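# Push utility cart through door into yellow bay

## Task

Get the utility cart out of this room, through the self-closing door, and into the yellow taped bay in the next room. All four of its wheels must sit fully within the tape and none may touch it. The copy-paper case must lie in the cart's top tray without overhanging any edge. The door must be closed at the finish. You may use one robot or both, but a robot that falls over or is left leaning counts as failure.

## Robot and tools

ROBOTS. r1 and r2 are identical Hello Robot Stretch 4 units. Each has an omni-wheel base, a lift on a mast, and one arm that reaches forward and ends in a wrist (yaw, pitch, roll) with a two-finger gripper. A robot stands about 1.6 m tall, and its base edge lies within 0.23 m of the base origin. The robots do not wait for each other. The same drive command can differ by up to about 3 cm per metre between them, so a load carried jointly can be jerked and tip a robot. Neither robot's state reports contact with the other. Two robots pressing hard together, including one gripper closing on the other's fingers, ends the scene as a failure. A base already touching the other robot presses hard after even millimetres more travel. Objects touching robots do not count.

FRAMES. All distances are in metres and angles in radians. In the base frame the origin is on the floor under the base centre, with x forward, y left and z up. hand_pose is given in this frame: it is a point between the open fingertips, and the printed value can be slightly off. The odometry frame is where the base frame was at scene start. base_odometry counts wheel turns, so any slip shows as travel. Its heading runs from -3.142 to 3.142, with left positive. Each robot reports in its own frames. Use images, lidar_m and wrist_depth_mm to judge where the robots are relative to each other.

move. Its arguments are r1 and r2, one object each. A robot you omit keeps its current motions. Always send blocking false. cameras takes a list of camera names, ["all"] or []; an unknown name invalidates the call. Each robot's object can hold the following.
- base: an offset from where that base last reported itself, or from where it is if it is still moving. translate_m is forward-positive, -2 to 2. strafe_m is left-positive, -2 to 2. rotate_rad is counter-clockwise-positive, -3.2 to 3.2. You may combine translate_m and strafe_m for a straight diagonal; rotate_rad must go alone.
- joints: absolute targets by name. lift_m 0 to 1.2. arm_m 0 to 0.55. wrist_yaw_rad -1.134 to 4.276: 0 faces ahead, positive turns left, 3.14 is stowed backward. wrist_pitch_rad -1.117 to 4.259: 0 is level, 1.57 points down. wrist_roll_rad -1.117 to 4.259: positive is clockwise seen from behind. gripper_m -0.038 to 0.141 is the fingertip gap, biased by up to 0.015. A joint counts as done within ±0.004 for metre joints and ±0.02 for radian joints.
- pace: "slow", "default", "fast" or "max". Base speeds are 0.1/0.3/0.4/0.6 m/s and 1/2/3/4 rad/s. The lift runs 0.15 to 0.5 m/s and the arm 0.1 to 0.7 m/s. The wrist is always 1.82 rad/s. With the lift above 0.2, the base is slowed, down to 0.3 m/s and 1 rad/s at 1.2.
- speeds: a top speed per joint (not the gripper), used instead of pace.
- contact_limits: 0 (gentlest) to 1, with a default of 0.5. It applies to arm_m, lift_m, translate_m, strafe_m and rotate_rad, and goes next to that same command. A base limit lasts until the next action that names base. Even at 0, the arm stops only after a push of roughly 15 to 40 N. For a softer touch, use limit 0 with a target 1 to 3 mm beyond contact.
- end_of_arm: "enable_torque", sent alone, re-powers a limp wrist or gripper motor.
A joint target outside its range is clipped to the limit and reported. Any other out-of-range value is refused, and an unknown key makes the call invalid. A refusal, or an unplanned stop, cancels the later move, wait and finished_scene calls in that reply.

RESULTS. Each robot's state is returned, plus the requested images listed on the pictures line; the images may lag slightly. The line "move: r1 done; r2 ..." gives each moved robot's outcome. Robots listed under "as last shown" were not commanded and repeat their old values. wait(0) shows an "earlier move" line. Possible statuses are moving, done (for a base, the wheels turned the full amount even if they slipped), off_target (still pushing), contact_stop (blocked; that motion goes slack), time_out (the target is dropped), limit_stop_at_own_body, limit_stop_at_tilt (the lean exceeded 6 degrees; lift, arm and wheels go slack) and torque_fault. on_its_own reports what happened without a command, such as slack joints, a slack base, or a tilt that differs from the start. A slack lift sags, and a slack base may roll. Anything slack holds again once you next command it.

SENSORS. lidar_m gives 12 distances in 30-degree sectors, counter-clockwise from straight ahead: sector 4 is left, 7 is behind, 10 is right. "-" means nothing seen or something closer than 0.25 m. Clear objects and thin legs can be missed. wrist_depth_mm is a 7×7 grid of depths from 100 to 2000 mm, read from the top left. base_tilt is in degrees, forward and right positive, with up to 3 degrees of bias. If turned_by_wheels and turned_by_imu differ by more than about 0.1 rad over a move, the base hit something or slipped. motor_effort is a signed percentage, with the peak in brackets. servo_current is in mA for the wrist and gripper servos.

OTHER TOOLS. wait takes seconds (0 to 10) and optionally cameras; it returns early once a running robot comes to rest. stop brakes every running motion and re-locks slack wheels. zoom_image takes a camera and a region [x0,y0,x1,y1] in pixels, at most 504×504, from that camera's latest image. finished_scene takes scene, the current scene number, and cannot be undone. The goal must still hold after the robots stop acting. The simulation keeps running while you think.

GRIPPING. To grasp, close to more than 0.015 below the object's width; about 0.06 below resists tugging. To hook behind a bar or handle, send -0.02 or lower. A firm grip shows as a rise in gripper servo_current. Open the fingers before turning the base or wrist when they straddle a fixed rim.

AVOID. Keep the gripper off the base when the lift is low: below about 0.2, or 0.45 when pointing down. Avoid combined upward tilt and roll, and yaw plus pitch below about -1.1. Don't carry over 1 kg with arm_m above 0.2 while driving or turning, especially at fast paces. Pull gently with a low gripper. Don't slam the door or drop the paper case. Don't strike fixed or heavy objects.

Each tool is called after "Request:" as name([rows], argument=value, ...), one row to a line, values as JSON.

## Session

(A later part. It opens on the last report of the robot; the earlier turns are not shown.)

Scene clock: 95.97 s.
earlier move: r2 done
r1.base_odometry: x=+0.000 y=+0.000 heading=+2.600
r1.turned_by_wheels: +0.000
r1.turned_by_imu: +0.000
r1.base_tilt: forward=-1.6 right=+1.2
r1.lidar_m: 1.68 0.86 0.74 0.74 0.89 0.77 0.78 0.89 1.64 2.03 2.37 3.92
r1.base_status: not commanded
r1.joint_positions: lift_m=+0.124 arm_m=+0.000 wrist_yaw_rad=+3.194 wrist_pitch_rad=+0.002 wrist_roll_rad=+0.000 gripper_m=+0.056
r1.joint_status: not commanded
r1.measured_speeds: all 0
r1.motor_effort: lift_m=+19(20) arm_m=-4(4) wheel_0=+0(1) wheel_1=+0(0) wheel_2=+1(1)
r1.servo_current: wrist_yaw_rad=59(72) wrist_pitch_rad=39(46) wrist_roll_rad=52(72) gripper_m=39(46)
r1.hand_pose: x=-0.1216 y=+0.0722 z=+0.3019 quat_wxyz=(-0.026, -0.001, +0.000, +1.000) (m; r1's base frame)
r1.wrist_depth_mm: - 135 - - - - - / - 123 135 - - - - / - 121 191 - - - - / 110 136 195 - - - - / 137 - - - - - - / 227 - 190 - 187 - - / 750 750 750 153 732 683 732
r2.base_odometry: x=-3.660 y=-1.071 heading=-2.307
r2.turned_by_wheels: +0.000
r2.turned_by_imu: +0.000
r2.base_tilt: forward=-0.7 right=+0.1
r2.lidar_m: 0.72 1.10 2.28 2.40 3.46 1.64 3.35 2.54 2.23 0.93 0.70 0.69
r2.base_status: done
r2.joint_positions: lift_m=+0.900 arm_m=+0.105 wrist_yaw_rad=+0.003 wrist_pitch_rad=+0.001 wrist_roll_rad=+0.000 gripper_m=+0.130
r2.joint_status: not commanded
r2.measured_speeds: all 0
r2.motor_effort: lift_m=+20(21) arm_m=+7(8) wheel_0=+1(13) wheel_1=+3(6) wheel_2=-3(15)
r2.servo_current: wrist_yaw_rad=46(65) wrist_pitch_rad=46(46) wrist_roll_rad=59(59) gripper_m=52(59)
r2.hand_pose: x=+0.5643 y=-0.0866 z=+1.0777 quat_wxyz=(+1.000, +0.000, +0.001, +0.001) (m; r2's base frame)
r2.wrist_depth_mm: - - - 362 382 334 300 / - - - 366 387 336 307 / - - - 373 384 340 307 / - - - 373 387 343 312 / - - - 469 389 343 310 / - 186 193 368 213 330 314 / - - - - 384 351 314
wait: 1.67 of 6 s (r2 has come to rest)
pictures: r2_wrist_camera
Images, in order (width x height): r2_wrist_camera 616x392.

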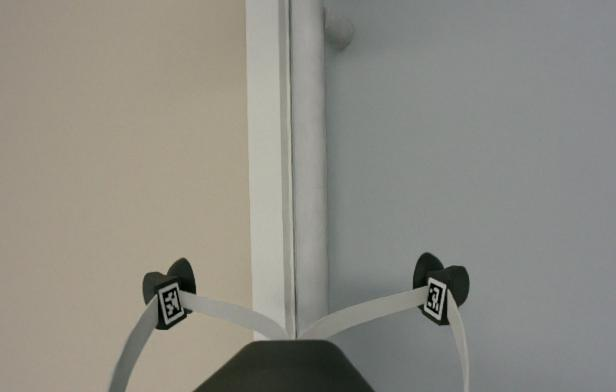

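Request:
move(blocking=false, r2={"base":{"translate_m":0.165},"pace":"slow","contact_limits":{"translate_m":0.2}})

Request:
wait(seconds=6, cameras=["r2_wrist_camera"])

Scene clock: 100.83 s.
move: r2 moving
r1: as last shown
r1.base_tilt: forward=-1.5 right=+1.3
r1.lidar_m: 1.65 0.89 0.75 0.74 0.89 0.77 0.78 0.92 1.69 2.04 2.37 3.91
r1.motor_effort: lift_m=+20(20) arm_m=-4(4) wheel_0=-1(1) wheel_1=+0(0) wheel_2=+1(1)
r1.servo_current: wrist_yaw_rad=46(78) wrist_pitch_rad=39(52) wrist_roll_rad=46(65) gripper_m=39(46)
r1.wrist_depth_mm: - 135 - - - - - / - 123 135 - - - - / - 121 191 - - - - / 110 136 195 - - - - / 137 - - - - - - / 226 - 190 - 188 - - / 759 750 750 153 741 699 741
r2.base_odometry: x=-3.668 y=-1.080 heading=-2.307
r2.turned_by_wheels: +0.000
r2.turned_by_imu: +0.001
r2.base_tilt: forward=-0.7 right=+0.1
r2.lidar_m: 0.70 1.08 2.26 2.40 3.45 1.64 3.37 2.53 2.18 0.92 0.72 0.67
r2.base_status: translate_m moving
r2.joint_positions: lift_m=+0.900 arm_m=+0.105 wrist_yaw_rad=+0.003 wrist_pitch_rad=+0.001 wrist_roll_rad=+0.000 gripper_m=+0.130
r2.joint_status: not commanded
r2.measured_speeds: translate_m=+0.049 strafe_m=+0.000 rotate_rad=+0.002 lift_m=+0.000 arm_m=+0.000 wrist_yaw_rad=+0.000 wrist_pitch_rad=+0.000 wrist_roll_rad=+0.000
r2.motor_effort: lift_m=+20(21) arm_m=+8(8) wheel_0=+4(8) wheel_1=+6(7) wheel_2=-9(11)
r2.servo_current: wrist_yaw_rad=39(52) wrist_pitch_rad=39(39) wrist_roll_rad=52(52) gripper_m=52(52)
r2.contact_limits: translate_m 0.2
r2.hand_pose: x=+0.5643 y=-0.0866 z=+1.0777 quat_wxyz=(+1.000, +0.000, +0.001, +0.001) (m; r2's base frame)
r2.wrist_depth_mm: - - 480 351 377 329 293 / - - - 355 377 329 298 / - - - 357 379 330 300 / - - - 364 384 332 303 / - - - 462 389 330 300 / - 186 193 357 220 325 307 / - - - - 373 343 307
pictures: none

Scene clock: 103.27 s.
earlier move: r2 done
r1.base_odometry: x=+0.000 y=+0.000 heading=+2.600
r1.turned_by_wheels: +0.000
r1.turned_by_imu: +0.000
r1.base_tilt: forward=-1.6 right=+1.3
r1.lidar_m: 1.70 0.90 0.75 0.76 0.89 0.76 0.79 0.91 1.67 2.04 2.37 3.89
r1.base_status: not commanded
r1.joint_positions: lift_m=+0.124 arm_m=+0.000 wrist_yaw_rad=+3.194 wrist_pitch_rad=+0.002 wrist_roll_rad=+0.000 gripper_m=+0.056
r1.joint_status: not commanded
r1.measured_speeds: all 0
r1.motor_effort: lift_m=+19(20) arm_m=-4(4) wheel_0=+0(1) wheel_1=+0(0) wheel_2=+1(1)
r1.servo_current: wrist_yaw_rad=52(78) wrist_pitch_rad=33(52) wrist_roll_rad=52(72) gripper_m=33(46)
r1.hand_pose: x=-0.1216 y=+0.0722 z=+0.3019 quat_wxyz=(-0.026, -0.001, +0.000, +1.000) (m; r1's base frame)
r1.wrist_depth_mm: - 135 - - - - - / - 123 135 - - - - / - 121 191 - - - - / 110 136 195 - - - - / 137 - - - - - - / 227 - 190 - 187 - - / 750 759 759 153 732 691 741
r2.base_odometry: x=-3.770 y=-1.193 heading=-2.307
r2.turned_by_wheels: +0.000
r2.turned_by_imu: +0.000
r2.base_tilt: forward=-0.7 right=+0.0
r2.lidar_m: 0.52 0.84 2.17 2.31 3.31 1.75 3.49 2.64 1.83 0.76 0.57 0.54
r2.base_status: done
r2.joint_positions: lift_m=+0.900 arm_m=+0.105 wrist_yaw_rad=-0.004 wrist_pitch_rad=+0.001 wrist_roll_rad=+0.000 gripper_m=+0.130
r2.joint_status: not commanded
r2.measured_speeds: all 0
r2.motor_effort: lift_m=+20(21) arm_m=+7(8) wheel_0=+9(10) wheel_1=+5(7) wheel_2=-14(14)
r2.servo_current: wrist_yaw_rad=46(72) wrist_pitch_rad=46(46) wrist_roll_rad=52(59) gripper_m=52(59)
r2.contact_limits: translate_m 0.2
r2.hand_pose: x=+0.5638 y=-0.0885 z=+1.0777 quat_wxyz=(+1.000, +0.000, +0.001, -0.002) (m; r2's base frame)
r2.wrist_depth_mm: - 421 319 201 245 213 195 / - 424 320 203 246 215 197 / - 424 325 203 249 217 198 / - 421 329 207 249 218 199 / - 427 322 206 248 216 201 / - 418 317 205 239 211 201 / - 424 368 - 250 221 202
wait: 2.43 of 6 s (r2 has come to rest)
pictures: r2_wrist_camera
Images, in order (width x height): r2_wrist_camera 616x392.

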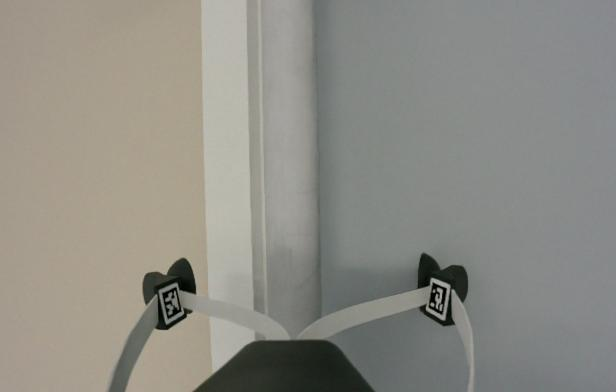

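Request:
move(blocking=false, r2={"joints":{"gripper_m":-0.03}})

Request:
wait(seconds=4, cameras=["r2_wrist_camera"])

Scene clock: 107.70 s.
move: r2 moving
r1: as last shown
r1.base_tilt: forward=-1.6 right=+1.2
r1.lidar_m: 1.67 0.89 0.75 0.75 0.88 0.77 0.77 0.93 1.64 2.06 2.39 3.91
r1.motor_effort: lift_m=+20(20) arm_m=-4(4) wheel_0=+0(1) wheel_1=+0(0) wheel_2=+1(1)
r1.servo_current: wrist_yaw_rad=46(59) wrist_pitch_rad=39(46) wrist_roll_rad=46(65) gripper_m=39(46)
r1.wrist_depth_mm: - 135 - - - - - / - 123 135 - - - - / - 121 191 - - - - / 110 135 195 - - - - / 137 - - - - - - / 227 - 191 - 188 - - / 750 750 750 153 732 691 732
r2.base_odometry: x=-3.770 y=-1.193 heading=-2.307
r2.turned_by_wheels: +0.000
r2.turned_by_imu: +0.000
r2.base_tilt: forward=-0.7 right=+0.1
r2.lidar_m: 0.54 0.86 2.17 2.32 3.37 1.79 3.52 2.65 1.79 0.76 0.58 0.55
r2.base_status: not commanded
r2.joint_positions: lift_m=+0.900 arm_m=+0.105 wrist_yaw_rad=-0.005 wrist_pitch_rad=+0.001 wrist_roll_rad=+0.000 gripper_m=+0.117
r2.joint_status: gripper_m moving
r2.measured_speeds: translate_m=+0.000 strafe_m=+0.000 rotate_rad=-0.001 lift_m=+0.000 arm_m=+0.000 wrist_yaw_rad=-0.008 wrist_pitch_rad=+0.000 wrist_roll_rad=+0.000
r2.motor_effort: lift_m=+21(21) arm_m=+7(8) wheel_0=+8(9) wheel_1=+5(5) wheel_2=-14(14)
r2.servo_current: wrist_yaw_rad=52(65) wrist_pitch_rad=39(46) wrist_roll_rad=52(59) gripper_m=117(117)
r2.contact_limits: translate_m 0.2
r2.hand_pose: x=+0.5636 y=-0.0889 z=+1.0777 quat_wxyz=(+1.000, +0.000, +0.001, -0.003) (m; r2's base frame)
r2.wrist_depth_mm: - 418 319 200 245 213 195 / - 418 320 204 245 215 197 / - 427 324 205 248 216 198 / - 430 329 206 249 217 200 / - 421 324 206 250 216 200 / - 442 314 205 241 212 201 / - 421 368 - 248 221 201
pictures: none

Scene clock: 109.57 s.
earlier move: r2 done
r1.base_odometry: x=+0.000 y=+0.000 heading=+2.600
r1.turned_by_wheels: +0.000
r1.turned_by_imu: +0.000
r1.base_tilt: forward=-1.6 right=+1.3
r1.lidar_m: 1.68 0.88 0.75 0.77 0.90 0.75 0.78 0.93 1.67 2.04 2.38 3.92
r1.base_status: not commanded
r1.joint_positions: lift_m=+0.124 arm_m=+0.000 wrist_yaw_rad=+3.194 wrist_pitch_rad=+0.002 wrist_roll_rad=+0.000 gripper_m=+0.056
r1.joint_status: not commanded
r1.measured_speeds: all 0
r1.motor_effort: lift_m=+20(20) arm_m=-4(4) wheel_0=+0(1) wheel_1=+0(0) wheel_2=+1(1)
r1.servo_current: wrist_yaw_rad=65(72) wrist_pitch_rad=46(52) wrist_roll_rad=46(65) gripper_m=46(52)
r1.hand_pose: x=-0.1216 y=+0.0722 z=+0.3019 quat_wxyz=(-0.026, -0.001, +0.000, +1.000) (m; r1's base frame)
r1.wrist_depth_mm: - 135 - - - - - / - 123 135 - - - - / - 121 191 - - - - / 110 136 195 - - - - / 137 - - - - - - / 227 - 190 - 188 - - / 750 741 750 153 732 691 741
r2.base_odometry: x=-3.771 y=-1.194 heading=-2.307
r2.turned_by_wheels: +0.000
r2.turned_by_imu: +0.000
r2.base_tilt: forward=-0.6 right=+0.1
r2.lidar_m: 0.54 0.87 2.18 2.33 3.33 1.76 3.51 2.60 1.78 0.75 0.59 0.54
r2.base_status: not commanded
r2.joint_positions: lift_m=+0.900 arm_m=+0.105 wrist_yaw_rad=+0.001 wrist_pitch_rad=+0.001 wrist_roll_rad=+0.000 gripper_m=-0.028
r2.joint_status: all done
r2.measured_speeds: all 0
r2.motor_effort: lift_m=+21(21) arm_m=-3(8) wheel_0=+1(9) wheel_1=-1(5) wheel_2=+0(14)
r2.servo_current: wrist_yaw_rad=46(65) wrist_pitch_rad=39(46) wrist_roll_rad=59(59) gripper_m=202(410)
r2.contact_limits: translate_m 0.2
r2.hand_pose: x=+0.5644 y=-0.0870 z=+1.0777 quat_wxyz=(+1.000, +0.000, +0.001, +0.001) (m; r2's base frame)
r2.wrist_depth_mm: - 436 325 197 243 212 192 / - 424 327 198 245 213 195 / - 430 330 199 247 215 196 / - 430 334 199 249 216 197 / - 436 334 200 245 218 198 / - 424 182 200 178 210 198 / - 139 379 - 248 220 200
wait: 1.87 of 4 s (r2 has come to rest)
pictures: r2_wrist_camera
Images, in order (width x height): r2_wrist_camera 616x392.

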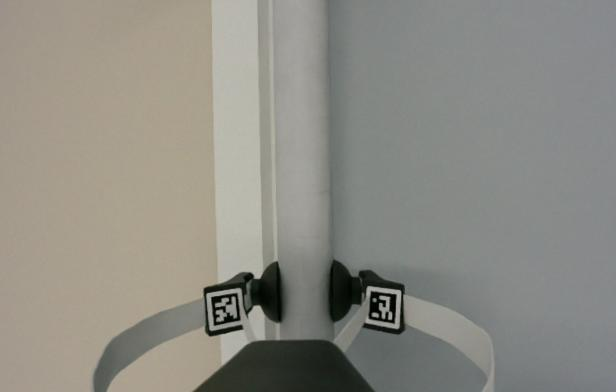

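Request:
move(blocking=false, r2={"base":{"translate_m":-0.203,"strafe_m":0.046},"joints":{"wrist_yaw_rad":0.15},"speeds":{"wrist_yaw_rad":0.08},"pace":"slow","contact_limits":{"translate_m":0.8}})

Request:
wait(seconds=2.6)

Request:
wait(seconds=2, cameras=["r2_head_camera","r2_wrist_camera"])

Scene clock: 127.20 s.
move: r2 moving
r1: as last shown
r1.lidar_m: 1.66 0.87 0.76 0.74 0.88 0.75 0.78 0.93 1.66 2.04 2.37 3.91
r1.motor_effort: lift_m=+19(20) arm_m=-4(4) wheel_0=+0(1) wheel_1=+0(0) wheel_2=+1(1)
r1.servo_current: wrist_yaw_rad=52(65) wrist_pitch_rad=39(46) wrist_roll_rad=52(59) gripper_m=39(46)
r1.wrist_depth_mm: - 135 - - - - - / - 123 135 - - - - / - 121 191 - - - - / 110 136 195 - - - - / 137 - - - - - - / 225 - 190 - 188 - - / 750 750 759 153 732 691 741
r2.base_odometry: x=-3.760 y=-1.186 heading=-2.307
r2.turned_by_wheels: -0.001
r2.turned_by_imu: +0.000
r2.base_tilt: forward=-0.7 right=+0.1
r2.lidar_m: 0.56 0.91 2.17 2.32 3.33 1.74 3.48 2.63 1.85 0.78 0.55 0.55
r2.base_status: translate_m moving; strafe_m moving
r2.joint_positions: lift_m=+0.900 arm_m=+0.105 wrist_yaw_rad=+0.028 wrist_pitch_rad=+0.001 wrist_roll_rad=+0.000 gripper_m=-0.028
r2.joint_status: wrist_yaw_rad moving
r2.measured_speeds: translate_m=-0.050 strafe_m=+0.011 rotate_rad=-0.003 lift_m=+0.000 arm_m=+0.000 wrist_yaw_rad=+0.038 wrist_pitch_rad=+0.000 wrist_roll_rad=+0.000
r2.motor_effort: lift_m=+20(21) arm_m=-4(4) wheel_0=-10(16) wheel_1=-9(9) wheel_2=+12(15)
r2.servo_current: wrist_yaw_rad=65(91) wrist_pitch_rad=33(46) wrist_roll_rad=52(52) gripper_m=189(195)
r2.contact_limits: translate_m 0.8
r2.hand_pose: x=+0.5667 y=-0.0792 z=+1.0777 quat_wxyz=(+1.000, +0.000, +0.001, +0.014) (m; r2's base frame)
r2.wrist_depth_mm: - 445 342 212 254 221 201 / - 442 362 212 257 224 205 / - 449 366 212 258 228 204 / - 452 370 213 260 225 206 / - 462 375 211 260 226 206 / - 436 185 208 179 220 207 / - - 394 - 254 233 207
pictures: none

Scene clock: 129.80 s.
earlier move: r2 moving
r1.base_odometry: x=+0.000 y=+0.000 heading=+2.600
r1.turned_by_wheels: +0.000
r1.turned_by_imu: +0.000
r1.base_tilt: forward=-1.6 right=+1.3
r1.lidar_m: 1.68 0.87 0.74 0.75 0.89 0.77 0.77 0.93 1.70 2.05 2.38 3.91
r1.base_status: not commanded
r1.joint_positions: lift_m=+0.124 arm_m=+0.000 wrist_yaw_rad=+3.194 wrist_pitch_rad=+0.002 wrist_roll_rad=+0.000 gripper_m=+0.056
r1.joint_status: not commanded
r1.measured_speeds: all 0
r1.motor_effort: lift_m=+19(20) arm_m=-4(4) wheel_0=-1(1) wheel_1=+0(0) wheel_2=+1(1)
r1.servo_current: wrist_yaw_rad=59(65) wrist_pitch_rad=46(52) wrist_roll_rad=39(72) gripper_m=46(52)
r1.hand_pose: x=-0.1216 y=+0.0722 z=+0.3019 quat_wxyz=(-0.026, -0.001, +0.000, +1.000) (m; r1's base frame)
r1.wrist_depth_mm: - 135 - - - - - / - 123 135 - - - - / - 121 191 - - - - / 110 136 195 - - - - / 137 - - - - - - / 226 - 190 - 187 - - / 741 759 750 153 741 691 741
r2.base_odometry: x=-3.600 y=-1.074 heading=-2.307
r2.turned_by_wheels: +0.001
r2.turned_by_imu: +0.001
r2.base_tilt: forward=-0.7 right=+0.1
r2.lidar_m: 0.73 1.18 2.25 2.39 3.44 1.56 3.42 2.54 2.42 1.00 0.78 0.73
r2.base_status: translate_m moving; strafe_m moving
r2.joint_positions: lift_m=+0.900 arm_m=+0.105 wrist_yaw_rad=+0.147 wrist_pitch_rad=+0.001 wrist_roll_rad=+0.000 gripper_m=-0.029
r2.joint_status: all done
r2.measured_speeds: all 0
r2.motor_effort: lift_m=+20(21) arm_m=+5(6) wheel_0=-5(16) wheel_1=-3(9) wheel_2=+7(15)
r2.servo_current: wrist_yaw_rad=46(111) wrist_pitch_rad=46(46) wrist_roll_rad=52(59) gripper_m=111(195)
r2.contact_limits: translate_m 0.8
r2.hand_pose: x=+0.5739 y=-0.0442 z=+1.0777 quat_wxyz=(+0.997, +0.000, +0.001, +0.073) (m; r2's base frame)
r2.wrist_depth_mm: - - - - 477 394 351 / - - - - 480 389 355 / - - - - 492 389 353 / - - - - 377 394 359 / 1708 - - - 382 394 362 / 1756 - 182 198 179 389 364 / - - - - 382 - 355
wait: 2.60 s; no rest
pictures: none

Scene clock: 130.03 s.
earlier move: r2 done
r1.base_odometry: x=+0.000 y=+0.000 heading=+2.600
r1.turned_by_wheels: +0.000
r1.turned_by_imu: +0.000
r1.base_tilt: forward=-1.6 right=+1.3
r1.lidar_m: 1.67 0.88 0.74 0.74 0.90 0.77 0.77 0.92 1.66 2.04 2.39 3.89
r1.base_status: not commanded
r1.joint_positions: lift_m=+0.124 arm_m=+0.000 wrist_yaw_rad=+3.194 wrist_pitch_rad=+0.002 wrist_roll_rad=+0.000 gripper_m=+0.056
r1.joint_status: not commanded
r1.measured_speeds: all 0
r1.motor_effort: lift_m=+19(20) arm_m=-4(4) wheel_0=-1(1) wheel_1=+0(0) wheel_2=+1(1)
r1.servo_current: wrist_yaw_rad=46(65) wrist_pitch_rad=26(52) wrist_roll_rad=52(72) gripper_m=39(52)
r1.hand_pose: x=-0.1216 y=+0.0722 z=+0.3019 quat_wxyz=(-0.026, -0.001, +0.000, +1.000) (m; r1's base frame)
r1.wrist_depth_mm: - 135 - - - - - / - 123 135 - - - - / - 121 191 - - - - / 110 135 195 - - - - / 137 - - - - - - / 227 - 190 - 187 - - / 741 750 759 153 732 691 741
r2.base_odometry: x=-3.600 y=-1.074 heading=-2.307
r2.turned_by_wheels: +0.000
r2.turned_by_imu: +0.000
r2.base_tilt: forward=-0.7 right=+0.1
r2.lidar_m: 0.74 1.17 2.25 2.39 3.42 1.55 3.38 2.54 2.40 1.02 0.76 0.75
r2.base_status: done
r2.joint_positions: lift_m=+0.900 arm_m=+0.105 wrist_yaw_rad=+0.147 wrist_pitch_rad=+0.001 wrist_roll_rad=+0.000 gripper_m=-0.029
r2.joint_status: all done
r2.measured_speeds: all 0
r2.motor_effort: lift_m=+20(21) arm_m=+5(6) wheel_0=-4(16) wheel_1=-3(9) wheel_2=+7(15)
r2.servo_current: wrist_yaw_rad=52(111) wrist_pitch_rad=39(46) wrist_roll_rad=46(59) gripper_m=104(195)
r2.contact_limits: translate_m 0.8
r2.hand_pose: x=+0.5739 y=-0.0442 z=+1.0777 quat_wxyz=(+0.997, +0.000, +0.001, +0.073) (m; r2's base frame)
r2.wrist_depth_mm: - - - - 477 392 351 / - - - - 480 389 353 / - - - - 484 392 355 / - - - - 379 392 362 / 1756 - - - 384 394 362 / 1756 - 182 198 179 387 362 / - - - - 384 - 357
wait: 0.23 of 2 s (r2 has come to rest)
pictures: r2_head_camera, r2_wrist_camera
Images, in order (width x height): r2_head_camera 420x560, r2_wrist_camera 616x392.

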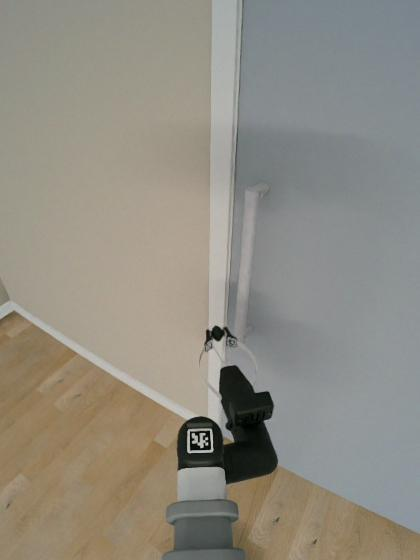

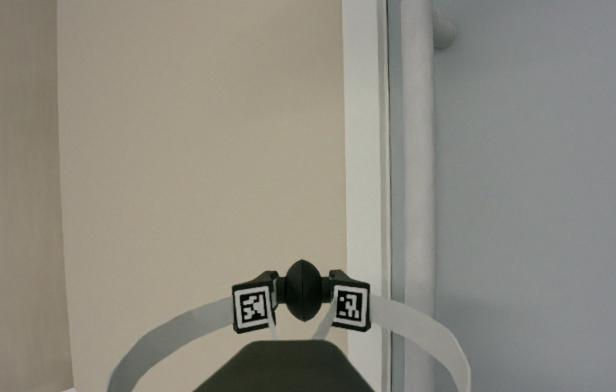

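Request:
move(blocking=false, r2={"base":{"strafe_m":-0.044},"joints":{"wrist_yaw_rad":0.0,"gripper_m":0.075},"pace":"slow"})

Request:
wait(seconds=2)

Request:
wait(seconds=1.5, cameras=["r2_wrist_camera"])

Scene clock: 140.80 s.
move: r2 moving
r1: as last shown
r1.lidar_m: 1.69 0.89 0.74 0.75 0.90 0.77 0.77 0.92 1.65 2.05 2.38 3.89
r1.motor_effort: lift_m=+19(20) arm_m=-4(4) wheel_0=+0(1) wheel_1=+0(0) wheel_2=+1(1)
r1.servo_current: wrist_yaw_rad=39(65) wrist_pitch_rad=46(52) wrist_roll_rad=46(59) gripper_m=46(46)
r1.wrist_depth_mm: - 135 - - - - - / - 123 135 - - - - / - 121 192 - - - - / 110 136 195 - - - - / 137 - - - - - - / 227 - 190 - 187 - - / 750 759 759 153 741 683 741
r2.base_odometry: x=-3.611 y=-1.065 heading=-2.307
r2.turned_by_wheels: +0.000
r2.turned_by_imu: +0.001
r2.base_tilt: forward=-0.7 right=+0.1
r2.lidar_m: 0.75 1.16 2.24 2.40 3.47 1.58 3.39 2.54 2.34 1.00 0.77 0.73
r2.base_status: strafe_m moving
r2.joint_positions: lift_m=+0.900 arm_m=+0.105 wrist_yaw_rad=+0.003 wrist_pitch_rad=+0.001 wrist_roll_rad=+0.000 gripper_m=-0.016
r2.joint_status: wrist_yaw_rad moving; gripper_m moving
r2.measured_speeds: translate_m=+0.000 strafe_m=-0.057 rotate_rad=+0.002 lift_m=+0.000 arm_m=+0.000 wrist_yaw_rad=-0.014 wrist_pitch_rad=+0.000 wrist_roll_rad=+0.000
r2.motor_effort: lift_m=+21(21) arm_m=+5(5) wheel_0=+10(11) wheel_1=-9(9) wheel_2=+0(5)
r2.servo_current: wrist_yaw_rad=104(104) wrist_pitch_rad=39(46) wrist_roll_rad=52(59) gripper_m=72(137)
r2.hand_pose: x=+0.5645 y=-0.0865 z=+1.0777 quat_wxyz=(+1.000, +0.000, +0.001, +0.002) (m; r2's base frame)
r2.wrist_depth_mm: - - - 504 - 379 345 / - - - 504 - 382 347 / - - - 508 - 384 345 / - - - 508 - 382 349 / - - - 404 - 384 353 / - - 181 202 169 382 351 / - - - - - 370 351
pictures: none

Scene clock: 142.80 s.
earlier move: r2 moving
r1.base_odometry: x=+0.000 y=+0.000 heading=+2.600
r1.turned_by_wheels: +0.000
r1.turned_by_imu: +0.000
r1.base_tilt: forward=-1.6 right=+1.3
r1.lidar_m: 1.70 0.89 0.76 0.74 0.89 0.77 0.75 0.90 1.66 2.04 2.39 3.92
r1.base_status: not commanded
r1.joint_positions: lift_m=+0.124 arm_m=+0.000 wrist_yaw_rad=+3.194 wrist_pitch_rad=+0.002 wrist_roll_rad=+0.000 gripper_m=+0.056
r1.joint_status: not commanded
r1.measured_speeds: all 0
r1.motor_effort: lift_m=+19(20) arm_m=-4(4) wheel_0=+0(1) wheel_1=+0(1) wheel_2=+1(1)
r1.servo_current: wrist_yaw_rad=33(65) wrist_pitch_rad=33(52) wrist_roll_rad=46(72) gripper_m=46(46)
r1.hand_pose: x=-0.1216 y=+0.0722 z=+0.3019 quat_wxyz=(-0.026, -0.001, +0.000, +1.000) (m; r1's base frame)
r1.wrist_depth_mm: - 135 - - - - - / - 123 135 - - - - / - 121 191 - - - - / 111 136 195 - - - - / 137 - - - - - - / 226 - 191 - 188 - - / 759 759 750 153 723 691 741
r2.base_odometry: x=-3.633 y=-1.045 heading=-2.307
r2.turned_by_wheels: +0.000
r2.turned_by_imu: +0.000
r2.base_tilt: forward=-0.7 right=+0.0
r2.lidar_m: 0.74 1.12 2.28 2.42 3.49 1.59 3.36 2.51 2.35 0.99 0.75 0.71
r2.base_status: done
r2.joint_positions: lift_m=+0.900 arm_m=+0.105 wrist_yaw_rad=+0.003 wrist_pitch_rad=+0.001 wrist_roll_rad=+0.000 gripper_m=+0.052
r2.joint_status: gripper_m moving; the others done
r2.measured_speeds: all 0
r2.motor_effort: lift_m=+20(21) arm_m=+5(6) wheel_0=+5(11) wheel_1=-3(9) wheel_2=+0(5)
r2.servo_current: wrist_yaw_rad=46(104) wrist_pitch_rad=39(46) wrist_roll_rad=39(59) gripper_m=65(137)
r2.hand_pose: x=+0.5645 y=-0.0866 z=+1.0777 quat_wxyz=(+1.000, +0.000, +0.001, +0.001) (m; r2's base frame)
r2.wrist_depth_mm: - - - 404 402 364 325 / - - - 407 402 366 334 / - - - 500 397 370 334 / - - - 504 - 370 336 / - - - 508 404 373 340 / - - 189 404 188 373 334 / - - - - - 362 342
wait: 2.00 s; no rest
pictures: none

Scene clock: 143.90 s.
earlier move: r2 done
r1.base_odometry: x=+0.000 y=+0.000 heading=+2.600
r1.turned_by_wheels: +0.000
r1.turned_by_imu: +0.000
r1.base_tilt: forward=-1.6 right=+1.3
r1.lidar_m: 1.66 0.86 0.74 0.74 0.88 0.75 0.78 0.94 1.69 2.03 2.40 3.92
r1.base_status: not commanded
r1.joint_positions: lift_m=+0.124 arm_m=+0.000 wrist_yaw_rad=+3.194 wrist_pitch_rad=+0.002 wrist_roll_rad=+0.000 gripper_m=+0.056
r1.joint_status: not commanded
r1.measured_speeds: all 0
r1.motor_effort: lift_m=+20(20) arm_m=-4(4) wheel_0=+0(1) wheel_1=+0(1) wheel_2=+1(1)
r1.servo_current: wrist_yaw_rad=39(65) wrist_pitch_rad=46(52) wrist_roll_rad=52(72) gripper_m=39(52)
r1.hand_pose: x=-0.1216 y=+0.0722 z=+0.3019 quat_wxyz=(-0.026, -0.001, +0.000, +1.000) (m; r1's base frame)
r1.wrist_depth_mm: - 135 - - - - - / - 123 135 - - - - / - 121 191 - - - - / 110 136 195 - - - - / 137 - - - - - - / 228 - 190 - 188 - - / 750 759 750 153 741 683 741
r2.base_odometry: x=-3.633 y=-1.045 heading=-2.307
r2.turned_by_wheels: +0.000
r2.turned_by_imu: +0.000
r2.base_tilt: forward=-0.7 right=+0.1
r2.lidar_m: 0.72 1.12 2.29 2.43 3.50 1.58 3.32 2.54 2.34 0.95 0.76 0.72
r2.base_status: done
r2.joint_positions: lift_m=+0.900 arm_m=+0.105 wrist_yaw_rad=+0.003 wrist_pitch_rad=+0.001 wrist_roll_rad=+0.000 gripper_m=+0.075
r2.joint_status: all done
r2.measured_speeds: all 0
r2.motor_effort: lift_m=+21(21) arm_m=+5(6) wheel_0=+4(11) wheel_1=-3(9) wheel_2=+0(5)
r2.servo_current: wrist_yaw_rad=46(104) wrist_pitch_rad=39(46) wrist_roll_rad=46(59) gripper_m=46(137)
r2.hand_pose: x=+0.5645 y=-0.0866 z=+1.0777 quat_wxyz=(+1.000, +0.000, +0.001, +0.001) (m; r2's base frame)
r2.wrist_depth_mm: - - - 404 399 364 327 / - - - 410 402 366 332 / - - - 500 402 368 336 / - - - 508 - 373 338 / - - - 512 225 373 340 / - - 188 404 187 370 334 / - - - - - 362 343
wait: 1.10 of 1.5 s (r2 has come to rest)
pictures: r2_wrist_camera
Images, in order (width x height): r2_wrist_camera 616x392.

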